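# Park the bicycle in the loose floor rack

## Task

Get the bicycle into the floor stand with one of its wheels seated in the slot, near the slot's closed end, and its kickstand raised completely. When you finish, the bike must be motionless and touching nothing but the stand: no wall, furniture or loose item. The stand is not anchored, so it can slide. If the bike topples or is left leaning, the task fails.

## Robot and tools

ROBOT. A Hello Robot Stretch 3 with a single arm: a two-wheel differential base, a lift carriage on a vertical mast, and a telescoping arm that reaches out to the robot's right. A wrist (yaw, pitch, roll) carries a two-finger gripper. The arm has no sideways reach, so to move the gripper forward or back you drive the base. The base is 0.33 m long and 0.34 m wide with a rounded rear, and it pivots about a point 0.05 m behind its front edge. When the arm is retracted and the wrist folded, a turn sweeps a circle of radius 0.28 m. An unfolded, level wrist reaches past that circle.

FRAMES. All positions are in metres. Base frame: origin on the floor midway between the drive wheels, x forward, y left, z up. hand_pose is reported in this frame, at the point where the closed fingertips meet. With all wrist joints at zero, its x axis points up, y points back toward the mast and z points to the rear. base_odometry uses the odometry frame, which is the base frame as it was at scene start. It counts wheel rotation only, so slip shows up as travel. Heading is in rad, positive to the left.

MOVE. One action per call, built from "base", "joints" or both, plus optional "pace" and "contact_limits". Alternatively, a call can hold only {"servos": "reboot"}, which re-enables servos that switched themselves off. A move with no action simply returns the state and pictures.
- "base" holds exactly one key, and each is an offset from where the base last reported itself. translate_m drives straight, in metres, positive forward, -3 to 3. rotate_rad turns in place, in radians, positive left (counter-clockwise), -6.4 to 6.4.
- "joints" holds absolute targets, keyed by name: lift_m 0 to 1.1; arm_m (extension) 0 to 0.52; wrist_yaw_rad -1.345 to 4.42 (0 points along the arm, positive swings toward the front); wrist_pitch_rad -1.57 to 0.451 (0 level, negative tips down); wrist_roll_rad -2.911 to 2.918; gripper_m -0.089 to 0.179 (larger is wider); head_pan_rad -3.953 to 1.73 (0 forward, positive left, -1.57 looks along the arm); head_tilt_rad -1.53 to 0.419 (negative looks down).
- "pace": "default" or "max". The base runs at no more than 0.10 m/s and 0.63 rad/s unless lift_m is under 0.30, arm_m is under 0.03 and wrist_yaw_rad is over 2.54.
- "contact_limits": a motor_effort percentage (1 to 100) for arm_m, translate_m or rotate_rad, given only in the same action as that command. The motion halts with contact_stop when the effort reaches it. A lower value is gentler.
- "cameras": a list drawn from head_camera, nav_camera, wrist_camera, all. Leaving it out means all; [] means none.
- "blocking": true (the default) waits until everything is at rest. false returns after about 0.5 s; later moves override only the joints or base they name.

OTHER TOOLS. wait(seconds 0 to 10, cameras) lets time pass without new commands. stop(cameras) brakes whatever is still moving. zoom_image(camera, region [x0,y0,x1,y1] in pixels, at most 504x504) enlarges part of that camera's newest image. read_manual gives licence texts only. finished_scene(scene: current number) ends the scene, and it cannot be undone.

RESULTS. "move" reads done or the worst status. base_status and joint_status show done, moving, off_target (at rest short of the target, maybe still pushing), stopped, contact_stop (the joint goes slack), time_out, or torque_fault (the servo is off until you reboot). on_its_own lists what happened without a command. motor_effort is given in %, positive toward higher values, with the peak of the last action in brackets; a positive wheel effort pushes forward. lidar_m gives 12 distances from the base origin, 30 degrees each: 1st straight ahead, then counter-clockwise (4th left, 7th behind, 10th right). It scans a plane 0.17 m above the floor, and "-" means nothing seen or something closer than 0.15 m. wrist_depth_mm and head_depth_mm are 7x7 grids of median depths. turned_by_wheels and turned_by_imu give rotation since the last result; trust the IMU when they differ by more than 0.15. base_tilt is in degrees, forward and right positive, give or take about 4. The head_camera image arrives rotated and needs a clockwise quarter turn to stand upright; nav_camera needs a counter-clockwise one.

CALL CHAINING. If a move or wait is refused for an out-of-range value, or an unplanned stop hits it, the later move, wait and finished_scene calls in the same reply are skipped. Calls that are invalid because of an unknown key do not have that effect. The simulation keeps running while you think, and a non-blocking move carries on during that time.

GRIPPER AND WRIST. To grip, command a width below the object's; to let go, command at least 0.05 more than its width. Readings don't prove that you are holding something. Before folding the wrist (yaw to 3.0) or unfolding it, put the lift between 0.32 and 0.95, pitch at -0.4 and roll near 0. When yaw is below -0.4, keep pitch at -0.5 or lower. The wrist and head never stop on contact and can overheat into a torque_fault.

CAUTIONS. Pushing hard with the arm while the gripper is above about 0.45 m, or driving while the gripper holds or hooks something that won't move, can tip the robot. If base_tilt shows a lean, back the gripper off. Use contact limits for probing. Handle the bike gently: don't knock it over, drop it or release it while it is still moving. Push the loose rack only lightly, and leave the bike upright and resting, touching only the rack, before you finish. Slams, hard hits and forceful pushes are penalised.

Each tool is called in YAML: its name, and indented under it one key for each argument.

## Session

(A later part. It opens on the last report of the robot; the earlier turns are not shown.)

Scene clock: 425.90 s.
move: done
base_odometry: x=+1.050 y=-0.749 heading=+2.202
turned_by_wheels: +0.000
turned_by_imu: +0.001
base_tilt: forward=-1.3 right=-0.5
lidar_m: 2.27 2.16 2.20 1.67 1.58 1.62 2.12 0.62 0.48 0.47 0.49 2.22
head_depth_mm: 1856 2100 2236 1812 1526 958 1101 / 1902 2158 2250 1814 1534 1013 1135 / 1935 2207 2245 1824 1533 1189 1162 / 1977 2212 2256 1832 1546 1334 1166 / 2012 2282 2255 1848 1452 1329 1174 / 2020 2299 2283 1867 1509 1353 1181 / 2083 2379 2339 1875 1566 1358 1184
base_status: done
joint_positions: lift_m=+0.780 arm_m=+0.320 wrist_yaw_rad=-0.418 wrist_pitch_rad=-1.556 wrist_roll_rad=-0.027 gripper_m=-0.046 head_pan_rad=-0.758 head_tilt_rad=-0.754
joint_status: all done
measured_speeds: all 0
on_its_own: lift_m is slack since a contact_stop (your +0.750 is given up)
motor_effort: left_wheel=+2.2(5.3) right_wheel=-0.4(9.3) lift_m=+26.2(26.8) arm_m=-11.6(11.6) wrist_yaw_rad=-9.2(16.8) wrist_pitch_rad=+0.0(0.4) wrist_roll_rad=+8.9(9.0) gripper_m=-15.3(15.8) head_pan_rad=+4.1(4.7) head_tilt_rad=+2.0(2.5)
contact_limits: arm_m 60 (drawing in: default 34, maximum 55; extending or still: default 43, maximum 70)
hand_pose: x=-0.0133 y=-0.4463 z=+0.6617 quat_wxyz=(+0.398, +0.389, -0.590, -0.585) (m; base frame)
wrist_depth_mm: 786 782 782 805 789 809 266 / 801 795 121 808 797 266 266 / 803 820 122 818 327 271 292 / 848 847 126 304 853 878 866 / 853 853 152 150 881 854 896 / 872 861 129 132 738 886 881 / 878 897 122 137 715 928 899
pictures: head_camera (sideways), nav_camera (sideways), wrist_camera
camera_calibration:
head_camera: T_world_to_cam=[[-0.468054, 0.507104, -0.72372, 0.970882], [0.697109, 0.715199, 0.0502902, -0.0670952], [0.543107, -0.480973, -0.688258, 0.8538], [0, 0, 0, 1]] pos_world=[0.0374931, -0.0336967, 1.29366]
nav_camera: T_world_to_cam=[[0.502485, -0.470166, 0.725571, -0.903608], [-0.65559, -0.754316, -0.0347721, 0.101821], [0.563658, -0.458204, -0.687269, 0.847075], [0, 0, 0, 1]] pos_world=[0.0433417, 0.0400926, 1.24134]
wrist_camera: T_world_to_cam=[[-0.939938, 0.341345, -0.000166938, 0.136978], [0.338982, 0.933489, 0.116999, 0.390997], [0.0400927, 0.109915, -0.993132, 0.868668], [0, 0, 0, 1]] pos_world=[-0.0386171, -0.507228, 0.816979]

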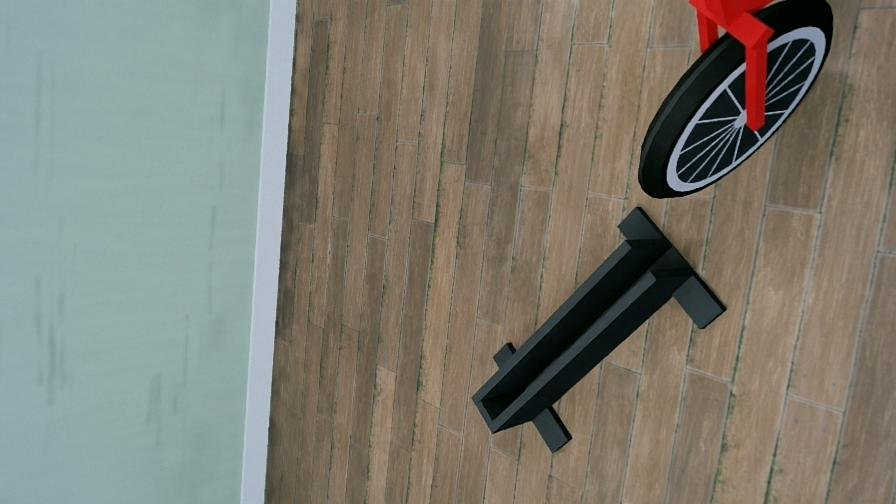

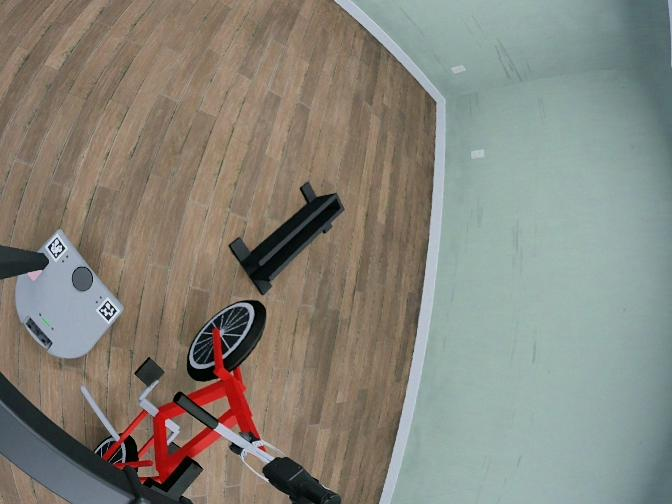

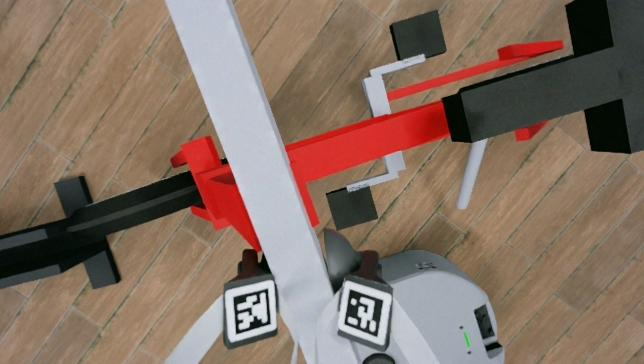

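move:
  joints: {"arm_m": 0.3}
  contact_limits: {"arm_m": 50}
  cameras: ["wrist_camera"]

zoom_image:
  camera: "wrist_camera"
  region: [0, 20, 320, 260]

zoom_image:
  camera: "wrist_camera"
  region: [324, 0, 644, 240]

Scene clock: 453.17 s.
move: done
base_odometry: x=+1.050 y=-0.749 heading=+2.202
turned_by_wheels: +0.000
turned_by_imu: +0.000
base_tilt: forward=-1.3 right=-0.5
lidar_m: 2.28 2.16 2.21 1.66 1.58 1.62 2.12 0.62 0.49 0.46 0.48 2.21
head_depth_mm: 1866 2098 2216 1800 1527 1313 1050 / 1904 2143 2217 1811 1521 1005 1141 / 1927 2185 2266 1824 1551 1255 1166 / 1964 2233 2248 1841 1543 1331 1175 / 2016 2269 2281 1857 1449 1319 1174 / 2049 2307 2290 1862 1510 1345 1178 / 2082 2366 2312 1874 1578 1356 1188
base_status: not commanded
joint_positions: lift_m=+0.780 arm_m=+0.300 wrist_yaw_rad=-0.421 wrist_pitch_rad=-1.556 wrist_roll_rad=-0.019 gripper_m=-0.046 head_pan_rad=-0.758 head_tilt_rad=-0.754
joint_status: all done
measured_speeds: all 0
on_its_own: lift_m is slack since a contact_stop (your +0.750 is given up)
motor_effort: left_wheel=+1.6(2.2) right_wheel=-0.5(0.7) lift_m=+26.4(26.7) arm_m=-14.0(20.2) wrist_yaw_rad=-7.7(10.9) wrist_pitch_rad=+0.1(0.3) wrist_roll_rad=+6.0(9.0) gripper_m=-14.6(16.2) head_pan_rad=+4.0(4.6) head_tilt_rad=+2.0(2.3)
contact_limits: arm_m 50 (drawing in: default 34, maximum 55; extending or still: default 43, maximum 70)
hand_pose: x=-0.0133 y=-0.4263 z=+0.6617 quat_wxyz=(+0.395, +0.386, -0.592, -0.587) (m; base frame)
wrist_depth_mm: 801 765 117 807 772 786 262 / 790 786 120 817 806 267 267 / 816 832 123 302 321 841 313 / 845 821 167 301 847 835 852 / 823 825 849 141 855 876 880 / 864 877 127 132 718 899 912 / 921 902 122 137 122 903 920
pictures: wrist_camera
camera_calibration:
wrist_camera: T_world_to_cam=[[-0.936628, 0.350325, -0.000269349, 0.13413], [0.347891, 0.930211, 0.116957, 0.371078], [0.0412236, 0.109452, -0.993137, 0.866291], [0, 0, 0, 1]] pos_world=[-0.0391763, -0.486987, 0.816981]

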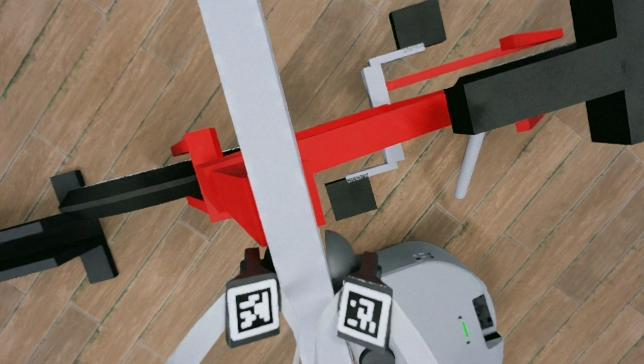

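Scaled by 1.575.

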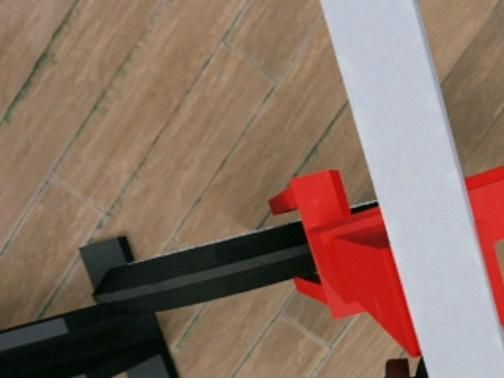

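Scaled by 1.575.

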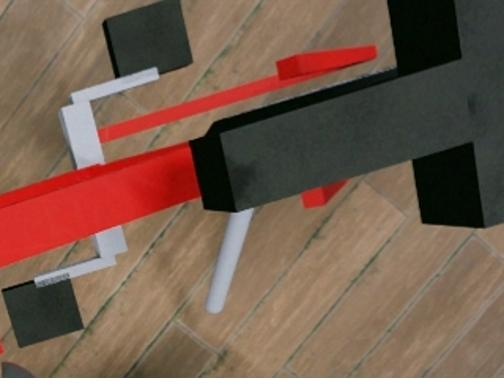

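move:
  joints: {"wrist_yaw_rad": -0.5}
  base: {"translate_m": -0.1}
  cameras: ["wrist_camera"]

zoom_image:
  camera: "wrist_camera"
  region: [0, 20, 320, 260]

Scene clock: 471.57 s.
move: done
base_odometry: x=+1.109 y=-0.830 heading=+2.202
turned_by_wheels: +0.000
turned_by_imu: +0.000
base_tilt: forward=-1.4 right=-0.5
lidar_m: 2.36 2.24 2.27 1.61 1.53 1.56 2.06 0.61 0.48 0.44 0.47 2.27
head_depth_mm: 1915 2161 2215 1807 1530 1314 989 / 1926 2188 2232 1819 1526 1005 1129 / 2000 2249 2258 1831 1538 1250 1160 / 2017 2283 2262 1834 1547 1334 1172 / 2053 2329 2267 1855 1452 1335 1177 / 2088 2394 2322 1864 1505 1348 1181 / 2118 2429 2360 1873 1559 1350 1179
base_status: done
joint_positions: lift_m=+0.781 arm_m=+0.300 wrist_yaw_rad=-0.489 wrist_pitch_rad=-1.556 wrist_roll_rad=-0.019 gripper_m=-0.046 head_pan_rad=-0.758 head_tilt_rad=-0.754
joint_status: all done
measured_speeds: all 0
on_its_own: lift_m is slack since a contact_stop (your +0.750 is given up); wrist_yaw_rad is at rest, and its effort (-10.0) is outside its rest range (-9 to +9)
motor_effort: left_wheel=-1.9(5.6) right_wheel=-0.9(10.5) lift_m=+26.2(26.9) arm_m=-11.1(14.2) wrist_yaw_rad=-10.0(11.2) wrist_pitch_rad=-0.1(0.3) wrist_roll_rad=+6.4(6.6) gripper_m=-15.1(16.1) head_pan_rad=+4.0(4.7) head_tilt_rad=+2.1(2.4)
contact_limits: arm_m 50 (drawing in: default 34, maximum 55; extending or still: default 43, maximum 70)
hand_pose: x=-0.0120 y=-0.4269 z=+0.6627 quat_wxyz=(+0.374, +0.366, -0.605, -0.600) (m; base frame)
wrist_depth_mm: 790 791 121 776 782 789 265 / 818 798 122 794 800 267 268 / 839 829 124 307 328 850 824 / 816 848 132 301 842 831 849 / 850 880 519 147 863 864 875 / 879 880 128 133 691 902 915 / 935 902 122 136 721 715 895
pictures: wrist_camera
camera_calibration:
wrist_camera: T_world_to_cam=[[-0.91052, 0.413466, -0.000275663, 0.162787], [0.410594, 0.904273, 0.11706, 0.360656], [0.0486494, 0.106472, -0.993125, 0.866153], [0, 0, 0, 1]] pos_world=[-0.0420002, -0.48566, 0.818025]

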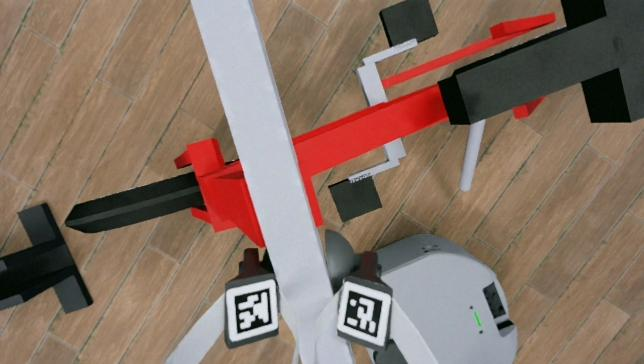

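Scaled by 1.575.

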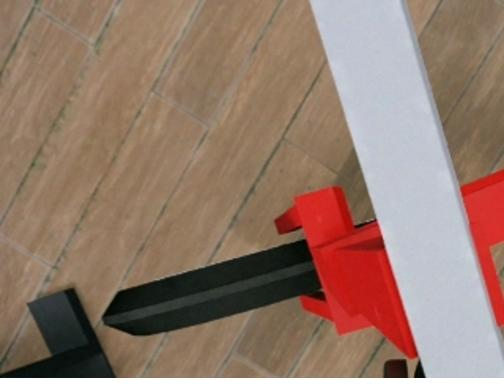

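move:
  joints: {"wrist_yaw_rad": -0.8, "arm_m": 0.29}
  base: {"translate_m": -0.07}
  cameras: ["wrist_camera"]

zoom_image:
  camera: "wrist_camera"
  region: [0, 20, 320, 260]

Scene clock: 487.50 s.
move: done
base_odometry: x=+1.150 y=-0.886 heading=+2.202
turned_by_wheels: +0.000
turned_by_imu: +0.000
base_tilt: forward=-1.4 right=-0.5
lidar_m: 2.43 2.30 2.21 1.57 1.49 1.53 2.00 0.61 0.49 0.35 0.37 2.31
head_depth_mm: 1934 2201 2227 1802 1529 968 920 / 1995 2227 2226 1819 1517 1058 1033 / 2013 2283 2249 1828 1534 1324 1164 / 2049 2337 2263 1820 1548 1331 1170 / 2078 2370 2276 1834 1460 1334 1176 / 2113 2414 2266 1849 1496 1342 1181 / 2148 2463 2322 1866 1569 1346 1183
base_status: done
joint_positions: lift_m=+0.786 arm_m=+0.290 wrist_yaw_rad=-0.798 wrist_pitch_rad=-1.556 wrist_roll_rad=-0.005 gripper_m=-0.046 head_pan_rad=-0.758 head_tilt_rad=-0.754
joint_status: all done
measured_speeds: all 0
on_its_own: lift_m is slack since a contact_stop (your +0.750 is given up)
motor_effort: left_wheel=-2.5(6.4) right_wheel=+0.4(12.1) lift_m=+26.1(26.7) arm_m=-9.9(17.7) wrist_yaw_rad=-1.6(14.4) wrist_pitch_rad=+0.2(0.3) wrist_roll_rad=+1.5(7.7) gripper_m=-15.1(16.2) head_pan_rad=+4.1(4.6) head_tilt_rad=+1.9(2.4)
hand_pose: x=-0.0070 y=-0.4206 z=+0.6679 quat_wxyz=(+0.273, +0.263, -0.656, -0.653) (m; base frame)
wrist_depth_mm: 777 816 771 144 606 373 802 / 779 793 807 142 328 816 808 / 820 843 846 140 830 810 840 / 849 855 591 150 858 861 854 / 869 849 427 146 713 719 906 / 876 854 127 133 712 735 930 / 889 894 122 130 699 733 933
pictures: wrist_camera
camera_calibration:
wrist_camera: T_world_to_cam=[[-0.731767, 0.681554, -0.000474039, 0.278916], [0.67683, 0.726777, 0.117033, 0.279496], [0.0801086, 0.0853197, -0.993128, 0.861729], [0, 0, 0, 1]] pos_world=[-0.0541021, -0.46675, 0.823229]

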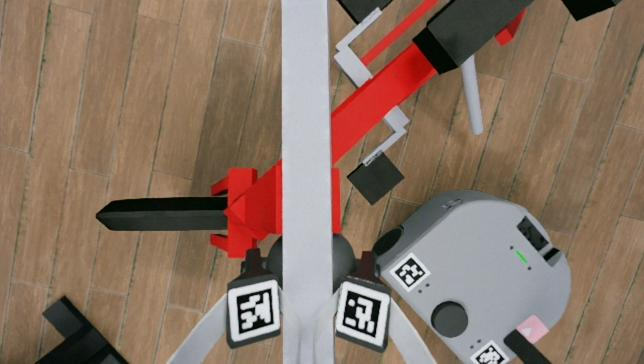

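Scaled by 1.575.

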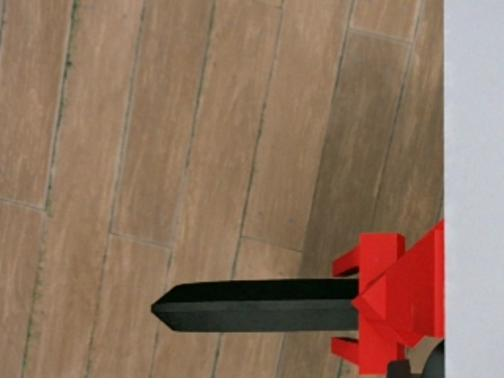

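move:
  joints: {"arm_m": 0.275}
  base: {"translate_m": -0.06}
  cameras: ["wrist_camera", "head_camera"]

Scene clock: 492.83 s.
move: done
base_odometry: x=+1.185 y=-0.935 heading=+2.202
turned_by_wheels: +0.000
turned_by_imu: +0.000
base_tilt: forward=-1.4 right=-0.5
lidar_m: 2.48 2.35 2.17 1.54 1.46 1.49 1.96 0.49 0.49 0.32 0.32 2.35
head_depth_mm: 1973 2228 2210 1796 1525 1324 885 / 2022 2278 2244 1824 1520 1027 961 / 2037 2324 2236 1828 1535 1304 1143 / 2094 2345 2300 1826 1550 1333 1172 / 2139 2395 2276 1859 1484 1328 1175 / 2156 2464 2300 1860 1491 1346 1185 / 2190 2512 2314 1783 1555 1343 1175
base_status: done
joint_positions: lift_m=+0.787 arm_m=+0.275 wrist_yaw_rad=-0.798 wrist_pitch_rad=-1.556 wrist_roll_rad=-0.005 gripper_m=-0.046 head_pan_rad=-0.758 head_tilt_rad=-0.754
joint_status: all done
measured_speeds: all 0
on_its_own: lift_m is slack since a contact_stop (your +0.750 is given up)
motor_effort: left_wheel=-3.0(6.2) right_wheel=+0.3(10.9) lift_m=+26.2(26.5) arm_m=-14.9(20.3) wrist_yaw_rad=-1.4(3.3) wrist_pitch_rad=+0.0(0.5) wrist_roll_rad=+1.5(1.8) gripper_m=-15.6(16.0) head_pan_rad=+4.2(4.7) head_tilt_rad=+1.9(2.4)
hand_pose: x=-0.0070 y=-0.4056 z=+0.6687 quat_wxyz=(+0.273, +0.264, -0.656, -0.653) (m; base frame)
wrist_depth_mm: 786 791 785 592 309 813 815 / 818 809 803 317 331 833 827 / 831 831 821 304 849 843 858 / 826 824 851 142 852 859 855 / 870 867 480 136 716 702 867 / 878 901 128 133 701 723 882 / 915 870 122 130 706 748 931
pictures: head_camera (sideways), wrist_camera
camera_calibration:
head_camera: T_world_to_cam=[[-0.468069, 0.507072, -0.723733, 0.970898], [0.697074, 0.715234, 0.0502905, -0.0670953], [0.543139, -0.480955, -0.688246, 0.853783], [0, 0, 0, 1]] pos_world=[0.0374948, -0.0336953, 1.29366]
wrist_camera: T_world_to_cam=[[-0.732178, 0.681113, -0.000473132, 0.268505], [0.676394, 0.727185, 0.117017, 0.26869], [0.0800459, 0.0853572, -0.99313, 0.86122], [0, 0, 0, 1]] pos_world=[-0.0540839, -0.451781, 0.823989]

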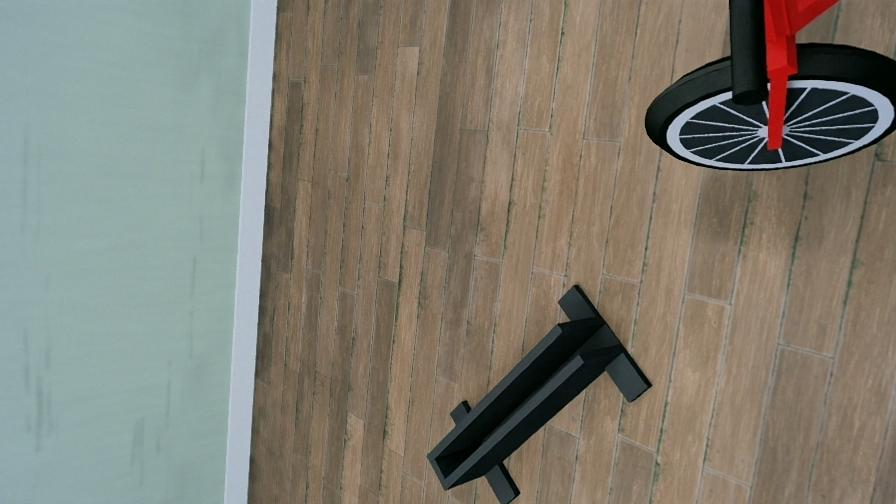

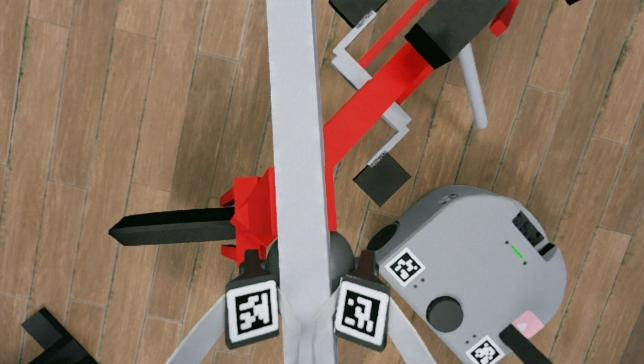

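move:
  joints: {"wrist_yaw_rad": -0.3}
  cameras: ["wrist_camera", "head_camera"]

zoom_image:
  camera: "wrist_camera"
  region: [0, 20, 320, 260]

Scene clock: 497.83 s.
move: done
base_odometry: x=+1.185 y=-0.935 heading=+2.202
turned_by_wheels: +0.000
turned_by_imu: +0.000
base_tilt: forward=-1.3 right=-0.4
lidar_m: 2.48 2.35 2.17 1.54 1.46 1.49 1.96 0.49 0.49 0.32 0.34 2.34
head_depth_mm: 1990 2232 2236 1799 1532 1312 872 / 2006 2287 2248 1817 1529 1004 975 / 2059 2302 2250 1807 1537 1305 1146 / 2093 2370 2296 1829 1544 1332 1170 / 2110 2389 2296 1841 1487 1328 1172 / 2153 2450 2308 1875 1490 1345 1181 / 2195 2508 2301 1772 1564 1351 1180
base_status: not commanded
joint_positions: lift_m=+0.787 arm_m=+0.275 wrist_yaw_rad=-0.312 wrist_pitch_rad=-1.556 wrist_roll_rad=+0.019 gripper_m=-0.046 head_pan_rad=-0.758 head_tilt_rad=-0.754
joint_status: all done
measured_speeds: all 0
on_its_own: lift_m is slack since a contact_stop (your +0.750 is given up); wrist_yaw_rad is at rest, and its effort (+10.1) is outside its rest range (-9 to +9)
motor_effort: left_wheel=-2.6(3.0) right_wheel=+1.9(2.0) lift_m=+27.0(27.2) arm_m=-13.4(14.3) wrist_yaw_rad=+10.1(11.5) wrist_pitch_rad=-0.1(0.3) wrist_roll_rad=-6.5(6.7) gripper_m=-15.1(15.8) head_pan_rad=+3.9(4.4) head_tilt_rad=+1.9(2.2)
hand_pose: x=-0.0154 y=-0.4006 z=+0.6687 quat_wxyz=(+0.415, +0.407, -0.578, -0.573) (m; base frame)
wrist_depth_mm: 788 802 780 809 588 798 284 / 830 824 818 801 634 283 276 / 833 829 829 140 327 385 845 / 849 841 426 138 851 868 878 / 855 836 851 136 845 854 883 / 886 860 127 133 738 893 891 / 902 899 122 131 730 925 925
pictures: head_camera (sideways), wrist_camera
camera_calibration:
head_camera: T_world_to_cam=[[-0.468066, 0.50707, -0.723737, 0.970903], [0.697073, 0.715234, 0.0502906, -0.0670954], [0.543142, -0.480958, -0.688241, 0.853777], [0, 0, 0, 1]] pos_world=[0.0374949, -0.0336953, 1.29366]
wrist_camera: T_world_to_cam=[[-0.958886, 0.283792, -0.000802073, 0.096521], [0.281767, 0.952374, 0.116582, 0.355197], [0.0338488, 0.111563, -0.993181, 0.871283], [0, 0, 0, 1]] pos_world=[-0.037022, -0.462875, 0.824009]

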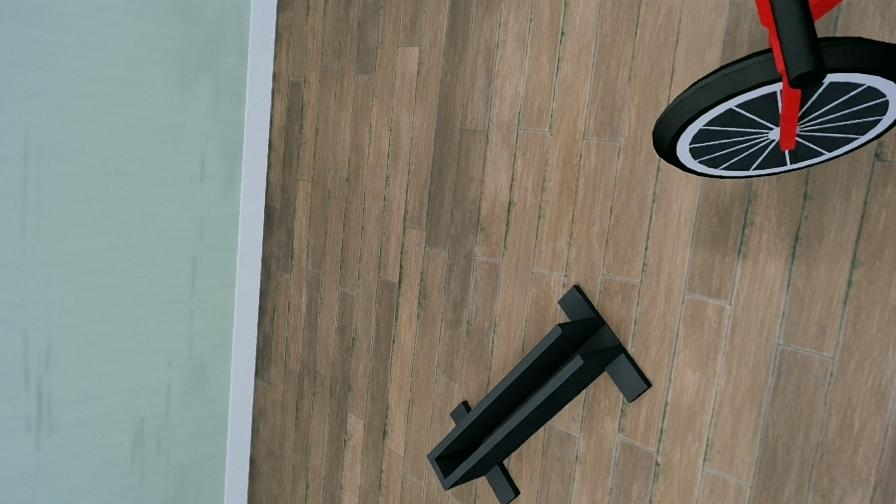

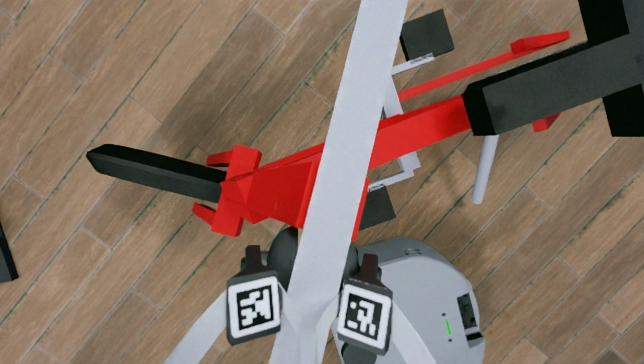

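Scaled by 1.575.

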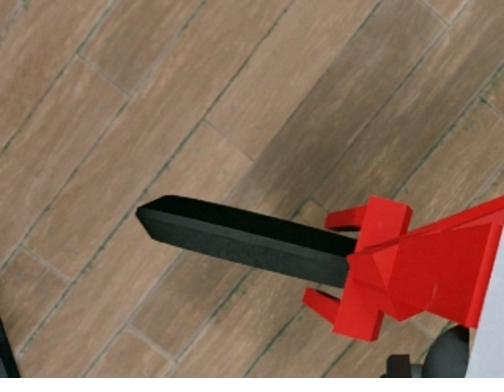

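move:
  joints: {"wrist_yaw_rad": 0.05}
  base: {"translate_m": 0.03}
  cameras: ["wrist_camera", "head_camera"]

zoom_image:
  camera: "wrist_camera"
  region: [0, 20, 320, 260]

Scene clock: 501.20 s.
move: done
base_odometry: x=+1.168 y=-0.910 heading=+2.202
turned_by_wheels: +0.000
turned_by_imu: +0.000
base_tilt: forward=-1.3 right=-0.5
lidar_m: 2.46 2.32 2.19 1.55 1.47 1.50 1.98 0.48 0.48 0.36 0.39 2.32
head_depth_mm: 1939 2216 2226 1798 1521 1324 889 / 1991 2263 2217 1819 1539 998 993 / 2031 2284 2261 1828 1533 1101 1150 / 2079 2348 2261 1842 1537 1332 1167 / 2090 2395 2295 1849 1480 1331 1182 / 2164 2423 2294 1857 1490 1342 1180 / 2184 2509 2310 1826 1572 1348 1182
base_status: done
joint_positions: lift_m=+0.787 arm_m=+0.275 wrist_yaw_rad=+0.042 wrist_pitch_rad=-1.538 wrist_roll_rad=+0.018 gripper_m=-0.046 head_pan_rad=-0.758 head_tilt_rad=-0.754
joint_status: all done
measured_speeds: all 0
on_its_own: lift_m is slack since a contact_stop (your +0.750 is given up)
motor_effort: left_wheel=-0.1(3.1) right_wheel=+1.6(14.8) lift_m=+26.8(26.8) arm_m=-12.7(13.4) wrist_yaw_rad=+7.5(14.5) wrist_pitch_rad=-3.3(3.4) wrist_roll_rad=-6.0(9.1) gripper_m=-15.8(15.9) head_pan_rad=+4.1(4.5) head_tilt_rad=+2.1(2.4)
hand_pose: x=-0.0223 y=-0.4042 z=+0.6684 quat_wxyz=(+0.514, +0.498, -0.502, -0.486) (m; base frame)
wrist_depth_mm: 794 789 818 813 801 807 812 / 803 823 819 807 840 833 824 / 823 822 810 135 857 837 313 / 851 834 297 134 341 286 283 / 847 859 874 134 900 858 863 / 854 884 127 134 888 876 912 / 904 881 121 134 741 928 872
pictures: head_camera (sideways), wrist_camera
camera_calibration:
head_camera: T_world_to_cam=[[-0.468024, 0.507028, -0.723793, 0.970976], [0.697069, 0.715238, 0.0502917, -0.0670969], [0.543184, -0.480996, -0.688182, 0.8537], [0, 0, 0, 1]] pos_world=[0.0374954, -0.0336957, 1.29366]
wrist_camera: T_world_to_cam=[[-0.997745, -0.0671153, -0.000332926, -0.0520669], [-0.0668167, 0.992814, 0.0992734, 0.380742], [-0.00633223, 0.0990718, -0.99506, 0.866917], [0, 0, 0, 1]] pos_world=[-0.02102, -0.467388, 0.824819]

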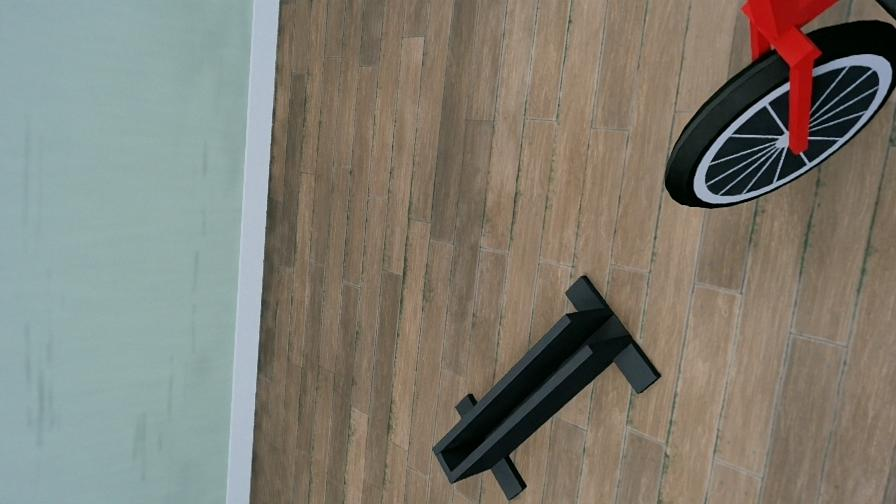

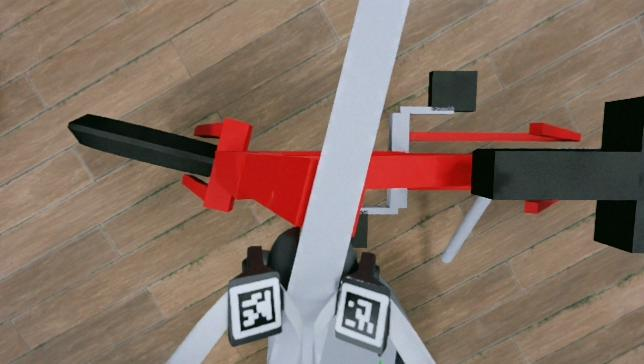

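Scaled by 1.575.

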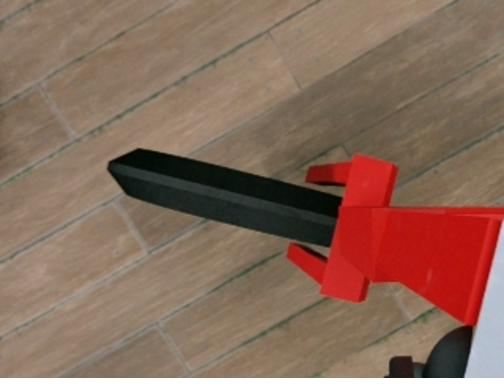

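move:
  base: {"translate_m": 0.06}
  cameras: ["wrist_camera", "head_camera"]

zoom_image:
  camera: "wrist_camera"
  region: [0, 20, 320, 260]

Scene clock: 511.47 s.
move: done
base_odometry: x=+1.132 y=-0.862 heading=+2.202
turned_by_wheels: +0.000
turned_by_imu: +0.000
base_tilt: forward=-1.3 right=-0.4
lidar_m: 2.40 2.27 2.24 1.59 1.50 1.54 2.02 0.48 0.48 0.37 0.40 2.30
head_depth_mm: 1938 2176 2218 1811 1523 1314 889 / 1960 2215 2244 1814 1536 982 1010 / 2006 2256 2270 1836 1539 1126 1146 / 2020 2283 2273 1817 1546 1338 1169 / 2056 2383 2303 1842 1446 1337 1177 / 2107 2422 2317 1861 1495 1338 1171 / 2160 2469 2306 1860 1564 1340 1187
base_status: done
joint_positions: lift_m=+0.787 arm_m=+0.275 wrist_yaw_rad=+0.042 wrist_pitch_rad=-1.538 wrist_roll_rad=+0.018 gripper_m=-0.046 head_pan_rad=-0.758 head_tilt_rad=-0.754
joint_status: not commanded
measured_speeds: all 0
on_its_own: lift_m is slack since a contact_stop (your +0.750 is given up)
motor_effort: left_wheel=+0.3(3.4) right_wheel=+2.6(11.8) lift_m=+26.5(27.1) arm_m=-11.3(12.4) wrist_yaw_rad=+7.4(8.0) wrist_pitch_rad=-3.2(3.4) wrist_roll_rad=-5.8(6.2) gripper_m=-14.9(15.9) head_pan_rad=+3.9(4.4) head_tilt_rad=+1.8(2.6)
hand_pose: x=-0.0223 y=-0.4042 z=+0.6684 quat_wxyz=(+0.514, +0.498, -0.502, -0.486) (m; base frame)
wrist_depth_mm: 777 785 796 803 810 806 823 / 828 827 804 825 812 826 831 / 840 822 832 135 839 837 458 / 829 860 295 135 335 285 286 / 867 845 858 134 873 904 327 / 869 882 126 134 867 895 878 / 879 884 122 135 730 916 913
pictures: head_camera (sideways), wrist_camera
camera_calibration:
head_camera: T_world_to_cam=[[-0.468025, 0.507027, -0.723793, 0.970976], [0.697068, 0.715239, 0.0502917, -0.0670969], [0.543185, -0.480995, -0.688182, 0.8537], [0, 0, 0, 1]] pos_world=[0.0374955, -0.0336957, 1.29366]
wrist_camera: T_world_to_cam=[[-0.997718, -0.0675218, -0.000333129, -0.0522369], [-0.0672212, 0.992787, 0.0992734, 0.380722], [-0.00637239, 0.0990692, -0.99506, 0.866915], [0, 0, 0, 1]] pos_world=[-0.0210008, -0.467388, 0.824819]

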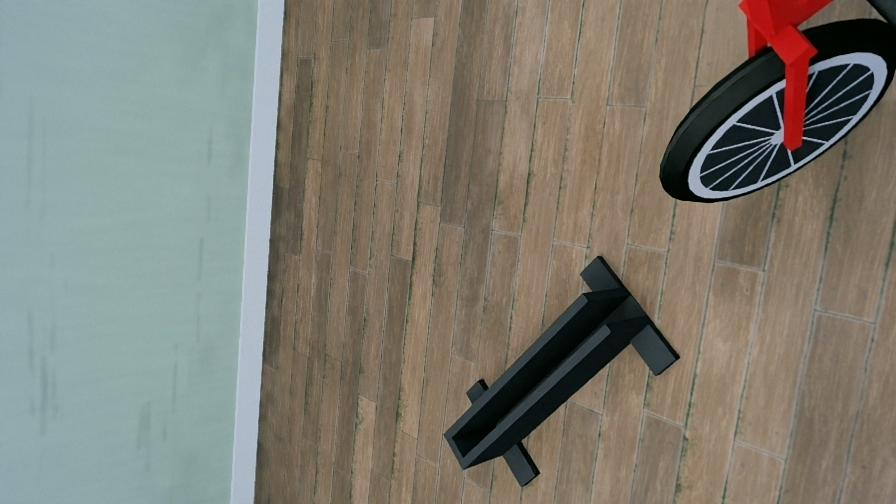

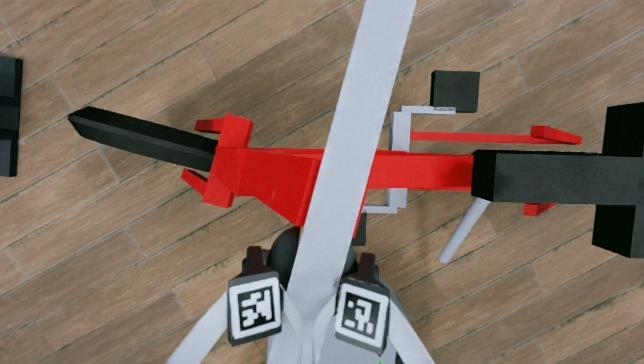

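Scaled by 1.575.

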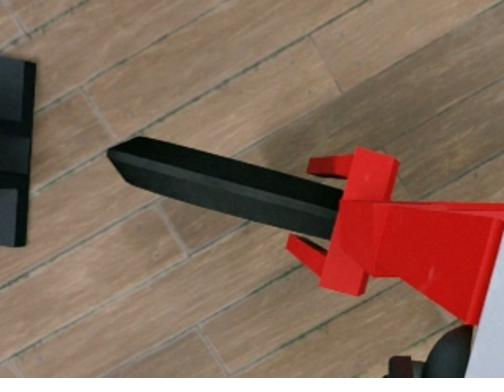

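move:
  joints: {"wrist_yaw_rad": 0.22}
  base: {"translate_m": 0.03}
  cameras: ["wrist_camera", "head_camera"]

zoom_image:
  camera: "wrist_camera"
  region: [0, 20, 320, 260]

Scene clock: 521.20 s.
move: done
base_odometry: x=+1.114 y=-0.838 heading=+2.202
turned_by_wheels: +0.000
turned_by_imu: +0.000
base_tilt: forward=-1.3 right=-0.4
lidar_m: 2.37 2.25 2.26 1.60 1.52 1.55 2.04 0.48 0.48 0.39 0.41 2.28
head_depth_mm: 1907 2162 2225 1816 1534 1312 909 / 1944 2199 2256 1806 1520 1316 1032 / 1978 2243 2270 1828 1527 1073 1151 / 2006 2308 2273 1852 1538 1327 1175 / 2053 2346 2295 1840 1460 1343 1174 / 2091 2373 2307 1859 1494 1346 1182 / 2120 2427 2334 1870 1569 1349 1184
base_status: done
joint_positions: lift_m=+0.786 arm_m=+0.275 wrist_yaw_rad=+0.211 wrist_pitch_rad=-1.533 wrist_roll_rad=+0.019 gripper_m=-0.046 head_pan_rad=-0.758 head_tilt_rad=-0.754
joint_status: all done
measured_speeds: all 0
on_its_own: lift_m is slack since a contact_stop (your +0.750 is given up)
motor_effort: left_wheel=-0.4(3.5) right_wheel=+0.9(13.6) lift_m=+25.6(28.1) arm_m=-9.7(10.4) wrist_yaw_rad=+6.5(12.5) wrist_pitch_rad=-4.3(4.5) wrist_roll_rad=-6.1(7.8) gripper_m=-15.3(16.1) head_pan_rad=+3.8(4.5) head_tilt_rad=+1.8(2.1)
hand_pose: x=-0.0246 y=-0.4060 z=+0.6679 quat_wxyz=(+0.554, +0.537, -0.460, -0.439) (m; base frame)
wrist_depth_mm: 796 789 812 822 803 827 819 / 800 816 804 816 830 829 847 / 846 848 412 132 801 830 835 / 839 829 368 134 341 642 316 / 857 873 852 135 869 297 289 / 857 886 127 135 872 880 308 / 868 870 121 137 899 911 900
pictures: head_camera (sideways), wrist_camera
camera_calibration:
head_camera: T_world_to_cam=[[-0.468017, 0.507016, -0.723806, 0.970993], [0.697064, 0.715243, 0.050292, -0.0670972], [0.543196, -0.481002, -0.688168, 0.853682], [0, 0, 0, 1]] pos_world=[0.0374957, -0.0336956, 1.29366]
wrist_camera: T_world_to_cam=[[-0.972266, -0.233877, -0.000220161, -0.12168], [-0.232871, 0.967998, 0.0935446, 0.372108], [-0.0216648, 0.0910016, -0.995615, 0.86331], [0, 0, 0, 1]] pos_world=[-0.0129486, -0.46722, 0.824689]

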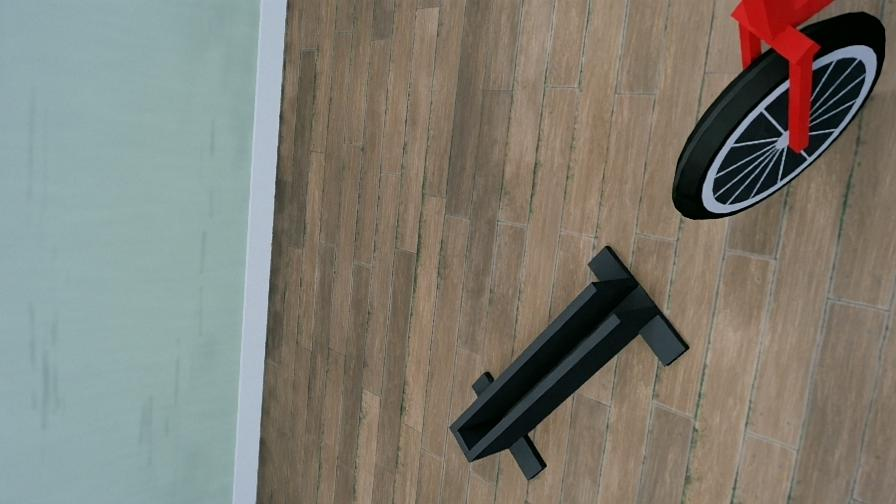

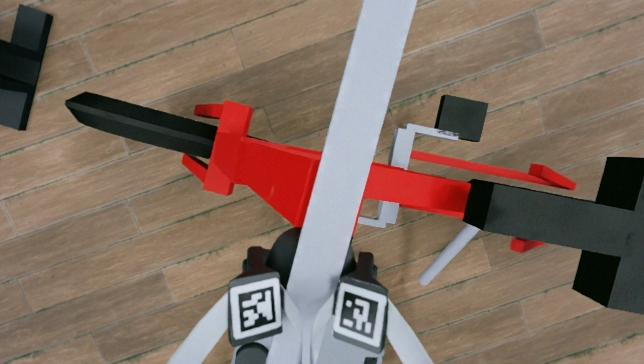

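Scaled by 1.575.

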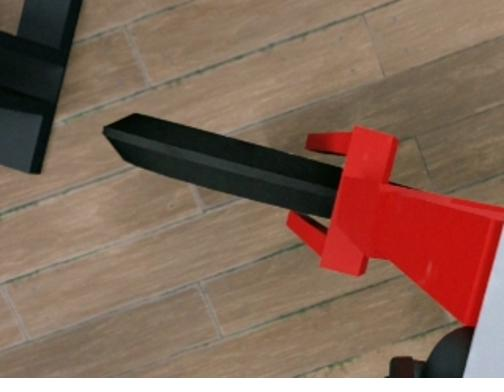

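move:
  joints: {"wrist_yaw_rad": 0.05}
  base: {"translate_m": 0.05}
  cameras: ["wrist_camera", "head_camera"]

zoom_image:
  camera: "wrist_camera"
  region: [0, 20, 320, 260]

zoom_image:
  camera: "head_camera"
  region: [500, 0, 896, 480]

Scene clock: 529.13 s.
move: done
base_odometry: x=+1.085 y=-0.797 heading=+2.202
turned_by_wheels: +0.000
turned_by_imu: +0.000
base_tilt: forward=-1.3 right=-0.4
lidar_m: 2.34 2.21 2.26 1.63 1.55 1.58 2.09 0.48 0.48 0.39 0.41 2.25
head_depth_mm: 1891 2125 2195 1791 1526 1327 908 / 1930 2188 2238 1801 1534 998 1029 / 1963 2230 2237 1835 1539 1081 1149 / 1992 2320 2282 1839 1543 1333 1173 / 2040 2290 2312 1843 1463 1339 1176 / 2056 2351 2302 1853 1484 1334 1175 / 2109 2383 2323 1867 1560 1339 1185
base_status: done
joint_positions: lift_m=+0.786 arm_m=+0.275 wrist_yaw_rad=+0.049 wrist_pitch_rad=-1.539 wrist_roll_rad=+0.011 gripper_m=-0.046 head_pan_rad=-0.758 head_tilt_rad=-0.754
joint_status: all done
measured_speeds: all 0
on_its_own: lift_m is slack since a contact_stop (your +0.750 is given up)
motor_effort: left_wheel=-0.3(4.5) right_wheel=+3.0(11.1) lift_m=+26.4(26.7) arm_m=-7.8(9.1) wrist_yaw_rad=+1.6(5.8) wrist_pitch_rad=-2.9(4.3) wrist_roll_rad=-3.4(6.4) gripper_m=-15.4(15.8) head_pan_rad=+4.2(4.5) head_tilt_rad=+1.9(2.8)
hand_pose: x=-0.0224 y=-0.4041 z=+0.6680 quat_wxyz=(+0.517, +0.502, -0.498, -0.483) (m; base frame)
wrist_depth_mm: 775 799 791 130 823 813 836 / 808 812 830 131 823 856 821 / 817 820 811 131 857 819 577 / 843 830 261 137 338 283 286 / 840 849 879 135 868 886 318 / 851 895 126 135 867 889 913 / 890 883 121 129 737 883 915
pictures: head_camera (sideways), wrist_camera
camera_calibration:
head_camera: T_world_to_cam=[[-0.468017, 0.507015, -0.723806, 0.970993], [0.697064, 0.715243, 0.050292, -0.0670972], [0.543196, -0.481001, -0.688168, 0.853682], [0, 0, 0, 1]] pos_world=[0.0374957, -0.0336956, 1.29366]
wrist_camera: T_world_to_cam=[[-0.996702, -0.0811457, -0.000132579, -0.0579559], [-0.0807532, 0.991718, 0.0998732, 0.379475], [-0.0079728, 0.0995545, -0.995, 0.866626], [0, 0, 0, 1]] pos_world=[-0.0202115, -0.467312, 0.824386]

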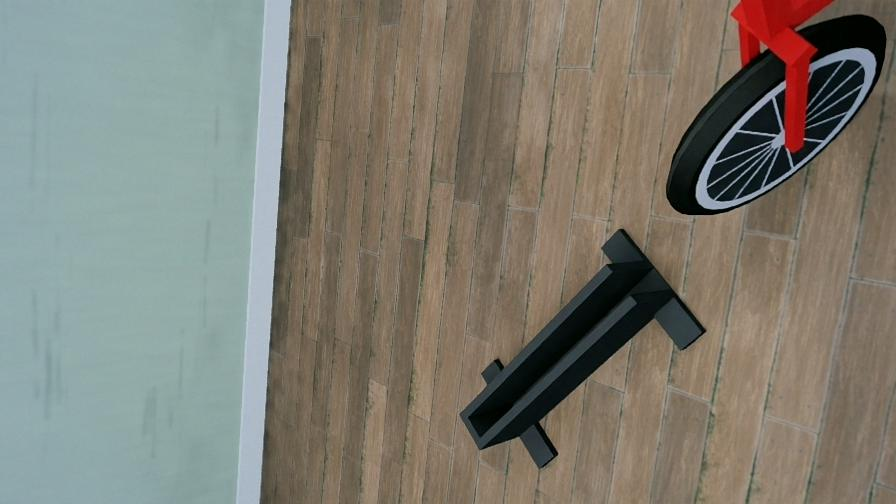

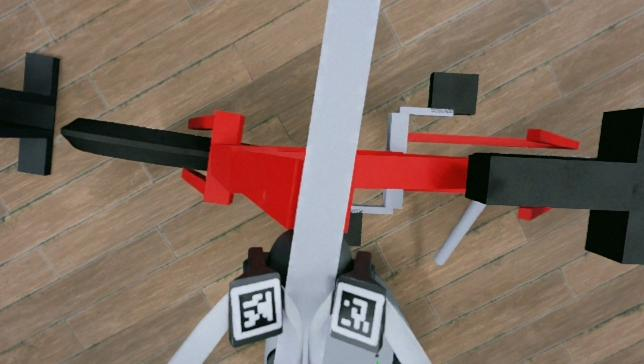

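Scaled by 1.575.

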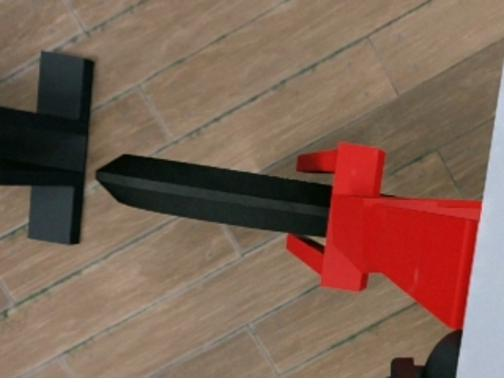

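Scaled by 1.050 from the camera's 896x504 image, which has a finer 1280x720 frame.

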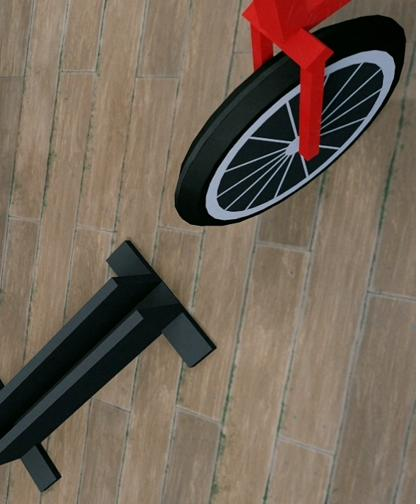

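move:
  joints: {"wrist_yaw_rad": -0.08}
  base: {"translate_m": 0.05}
  cameras: ["wrist_camera", "head_camera"]

zoom_image:
  camera: "wrist_camera"
  region: [0, 20, 320, 260]

zoom_image:
  camera: "head_camera"
  region: [500, 0, 896, 480]

Scene clock: 536.93 s.
move: done
base_odometry: x=+1.056 y=-0.757 heading=+2.202
turned_by_wheels: +0.000
turned_by_imu: +0.000
base_tilt: forward=-1.3 right=-0.5
lidar_m: 2.29 2.16 2.22 1.66 1.58 1.61 2.11 0.48 0.48 0.39 0.41 2.22
head_depth_mm: 1873 2106 2208 1804 1523 1316 907 / 1894 2148 2236 1815 1520 979 1047 / 1938 2189 2253 1813 1540 1108 1150 / 1969 2243 2259 1837 1549 1309 1172 / 2006 2282 2313 1852 1453 1314 1175 / 2035 2343 2295 1873 1501 1345 1177 / 2073 2398 2294 1858 1560 1355 1187
base_status: done
joint_positions: lift_m=+0.786 arm_m=+0.275 wrist_yaw_rad=-0.080 wrist_pitch_rad=-1.541 wrist_roll_rad=+0.007 gripper_m=-0.046 head_pan_rad=-0.758 head_tilt_rad=-0.754
joint_status: all done
measured_speeds: all 0
on_its_own: lift_m is slack since a contact_stop (your +0.750 is given up)
motor_effort: left_wheel=+0.2(3.8) right_wheel=+2.4(10.4) lift_m=+26.0(26.8) arm_m=-6.1(7.9) wrist_yaw_rad=-0.7(3.1) wrist_pitch_rad=-2.7(3.2) wrist_roll_rad=-2.7(3.9) gripper_m=-15.4(16.1) head_pan_rad=+3.7(4.9) head_tilt_rad=+1.5(2.5)
hand_pose: x=-0.0203 y=-0.4034 z=+0.6680 quat_wxyz=(+0.485, +0.470, -0.528, -0.515) (m; base frame)
wrist_depth_mm: 785 794 789 130 808 809 817 / 792 823 828 131 833 845 826 / 818 817 835 133 633 588 280 / 827 841 261 139 846 398 285 / 821 854 865 135 865 858 886 / 871 868 127 134 877 910 900 / 891 882 122 129 730 894 937
pictures: head_camera (sideways), wrist_camera
camera_calibration:
head_camera: T_world_to_cam=[[-0.468015, 0.507012, -0.72381, 0.970998], [0.697062, 0.715245, 0.0502921, -0.0670973], [0.5432, -0.481003, -0.688164, 0.853677], [0, 0, 0, 1]] pos_world=[0.0374958, -0.0336956, 1.29366]
wrist_camera: T_world_to_cam=[[-0.999012, 0.0444367, -0.000117802, -0.00520156], [0.0441915, 0.99377, 0.10232, 0.380749], [0.00466381, 0.102213, -0.994752, 0.867783], [0, 0, 0, 1]] pos_world=[-0.0260695, -0.466845, 0.82427]

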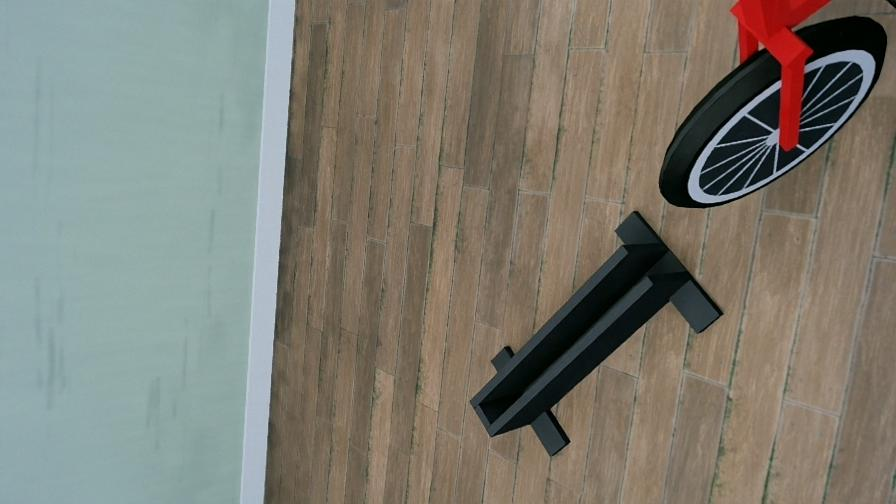

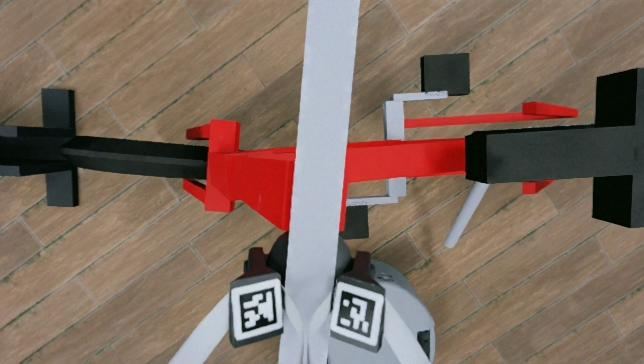

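Scaled by 1.575.

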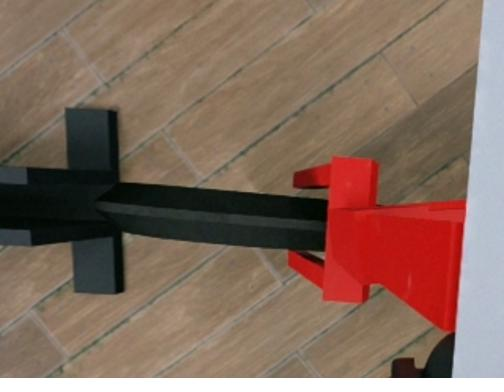

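Scaled by 1.050 from the camera's 896x504 image, which has a finer 1280x720 frame.

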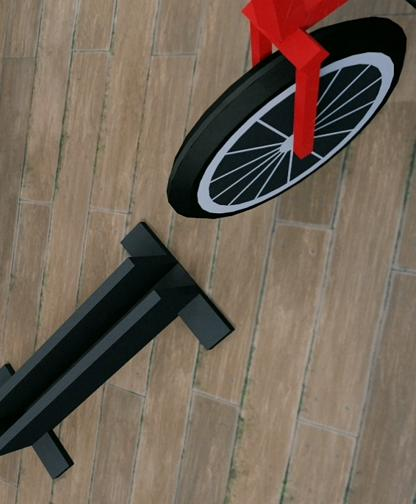

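move:
  joints: {"arm_m": 0.28}
  base: {"translate_m": 0.06}
  cameras: ["wrist_camera", "head_camera"]

zoom_image:
  camera: "wrist_camera"
  region: [0, 20, 320, 260]

zoom_image:
  camera: "head_camera"
  region: [500, 0, 896, 480]

Scene clock: 546.50 s.
move: done
base_odometry: x=+1.020 y=-0.709 heading=+2.202
turned_by_wheels: +0.000
turned_by_imu: +0.000
base_tilt: forward=-1.3 right=-0.5
lidar_m: 2.23 2.12 2.16 1.69 1.61 1.64 2.16 0.48 0.48 0.40 0.42 2.19
head_depth_mm: 1836 2070 2239 1810 1525 1319 912 / 1886 2107 2243 1814 1533 989 1064 / 1908 2151 2238 1827 1533 1129 1168 / 1936 2204 2274 1832 1549 1285 1168 / 1956 2218 2271 1851 1462 1338 1178 / 1995 2291 2279 1851 1516 1345 1180 / 2058 2370 2297 1871 1563 1347 1187
base_status: done
joint_positions: lift_m=+0.786 arm_m=+0.280 wrist_yaw_rad=-0.081 wrist_pitch_rad=-1.542 wrist_roll_rad=+0.007 gripper_m=-0.046 head_pan_rad=-0.758 head_tilt_rad=-0.754
joint_status: all done
measured_speeds: all 0
on_its_own: lift_m is slack since a contact_stop (your +0.750 is given up)
motor_effort: left_wheel=+1.0(3.6) right_wheel=+1.4(9.9) lift_m=+26.2(27.0) arm_m=+14.8(16.0) wrist_yaw_rad=+1.3(2.0) wrist_pitch_rad=-2.6(3.0) wrist_roll_rad=-2.8(3.1) gripper_m=-14.9(15.8) head_pan_rad=+3.6(5.1) head_tilt_rad=+2.0(2.6)
hand_pose: x=-0.0203 y=-0.4082 z=+0.6680 quat_wxyz=(+0.485, +0.470, -0.528, -0.515) (m; base frame)
wrist_depth_mm: 787 798 796 130 818 797 818 / 821 816 807 131 824 841 843 / 811 810 820 132 835 630 284 / 855 825 230 143 869 299 286 / 869 867 867 134 863 868 900 / 889 876 127 134 865 895 917 / 876 888 122 129 722 940 903
pictures: head_camera (sideways), wrist_camera
camera_calibration:
head_camera: T_world_to_cam=[[-0.468017, 0.50701, -0.72381, 0.970998], [0.69706, 0.715247, 0.0502921, -0.0670973], [0.543201, -0.481001, -0.688164, 0.853677], [0, 0, 0, 1]] pos_world=[0.0374959, -0.0336955, 1.29366]
wrist_camera: T_world_to_cam=[[-0.998984, 0.0450604, -0.000145128, -0.00468842], [0.0448055, 0.993664, 0.103077, 0.384989], [0.00478889, 0.102965, -0.994673, 0.868545], [0, 0, 0, 1]] pos_world=[-0.0260926, -0.471768, 0.824234]

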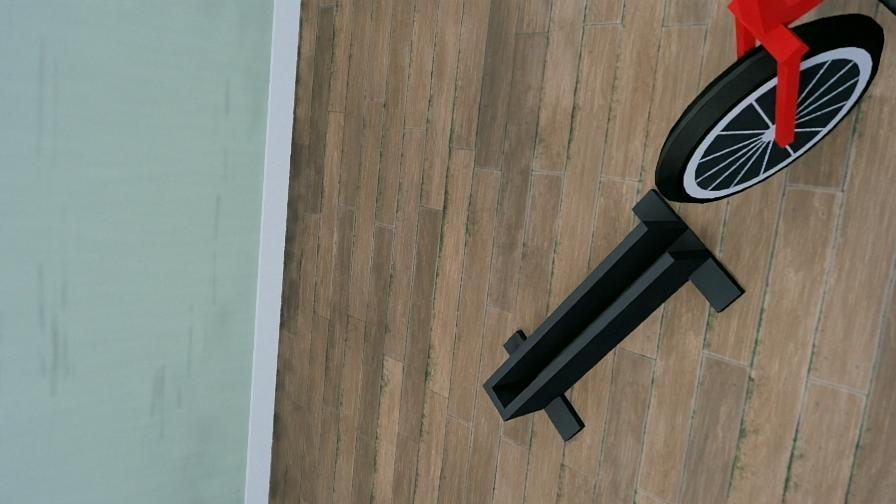

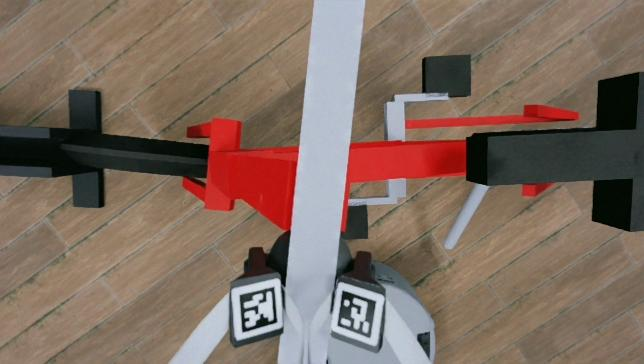

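Scaled by 1.575.

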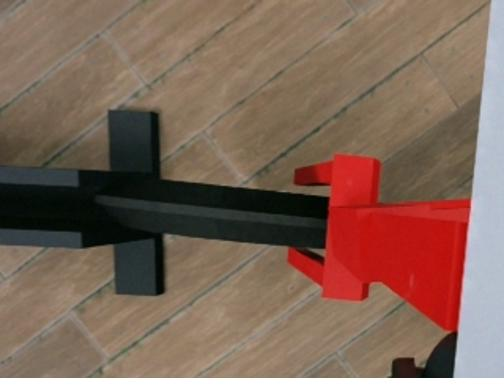

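Scaled by 1.050 from the camera's 896x504 image, which has a finer 1280x720 frame.

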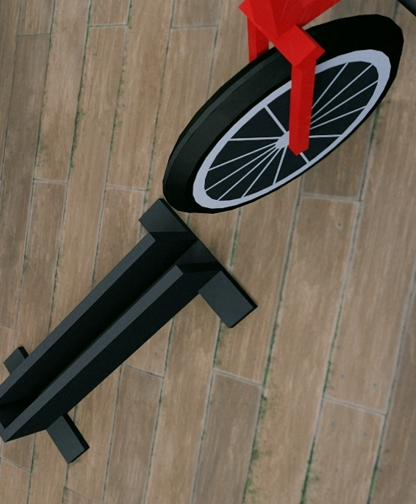

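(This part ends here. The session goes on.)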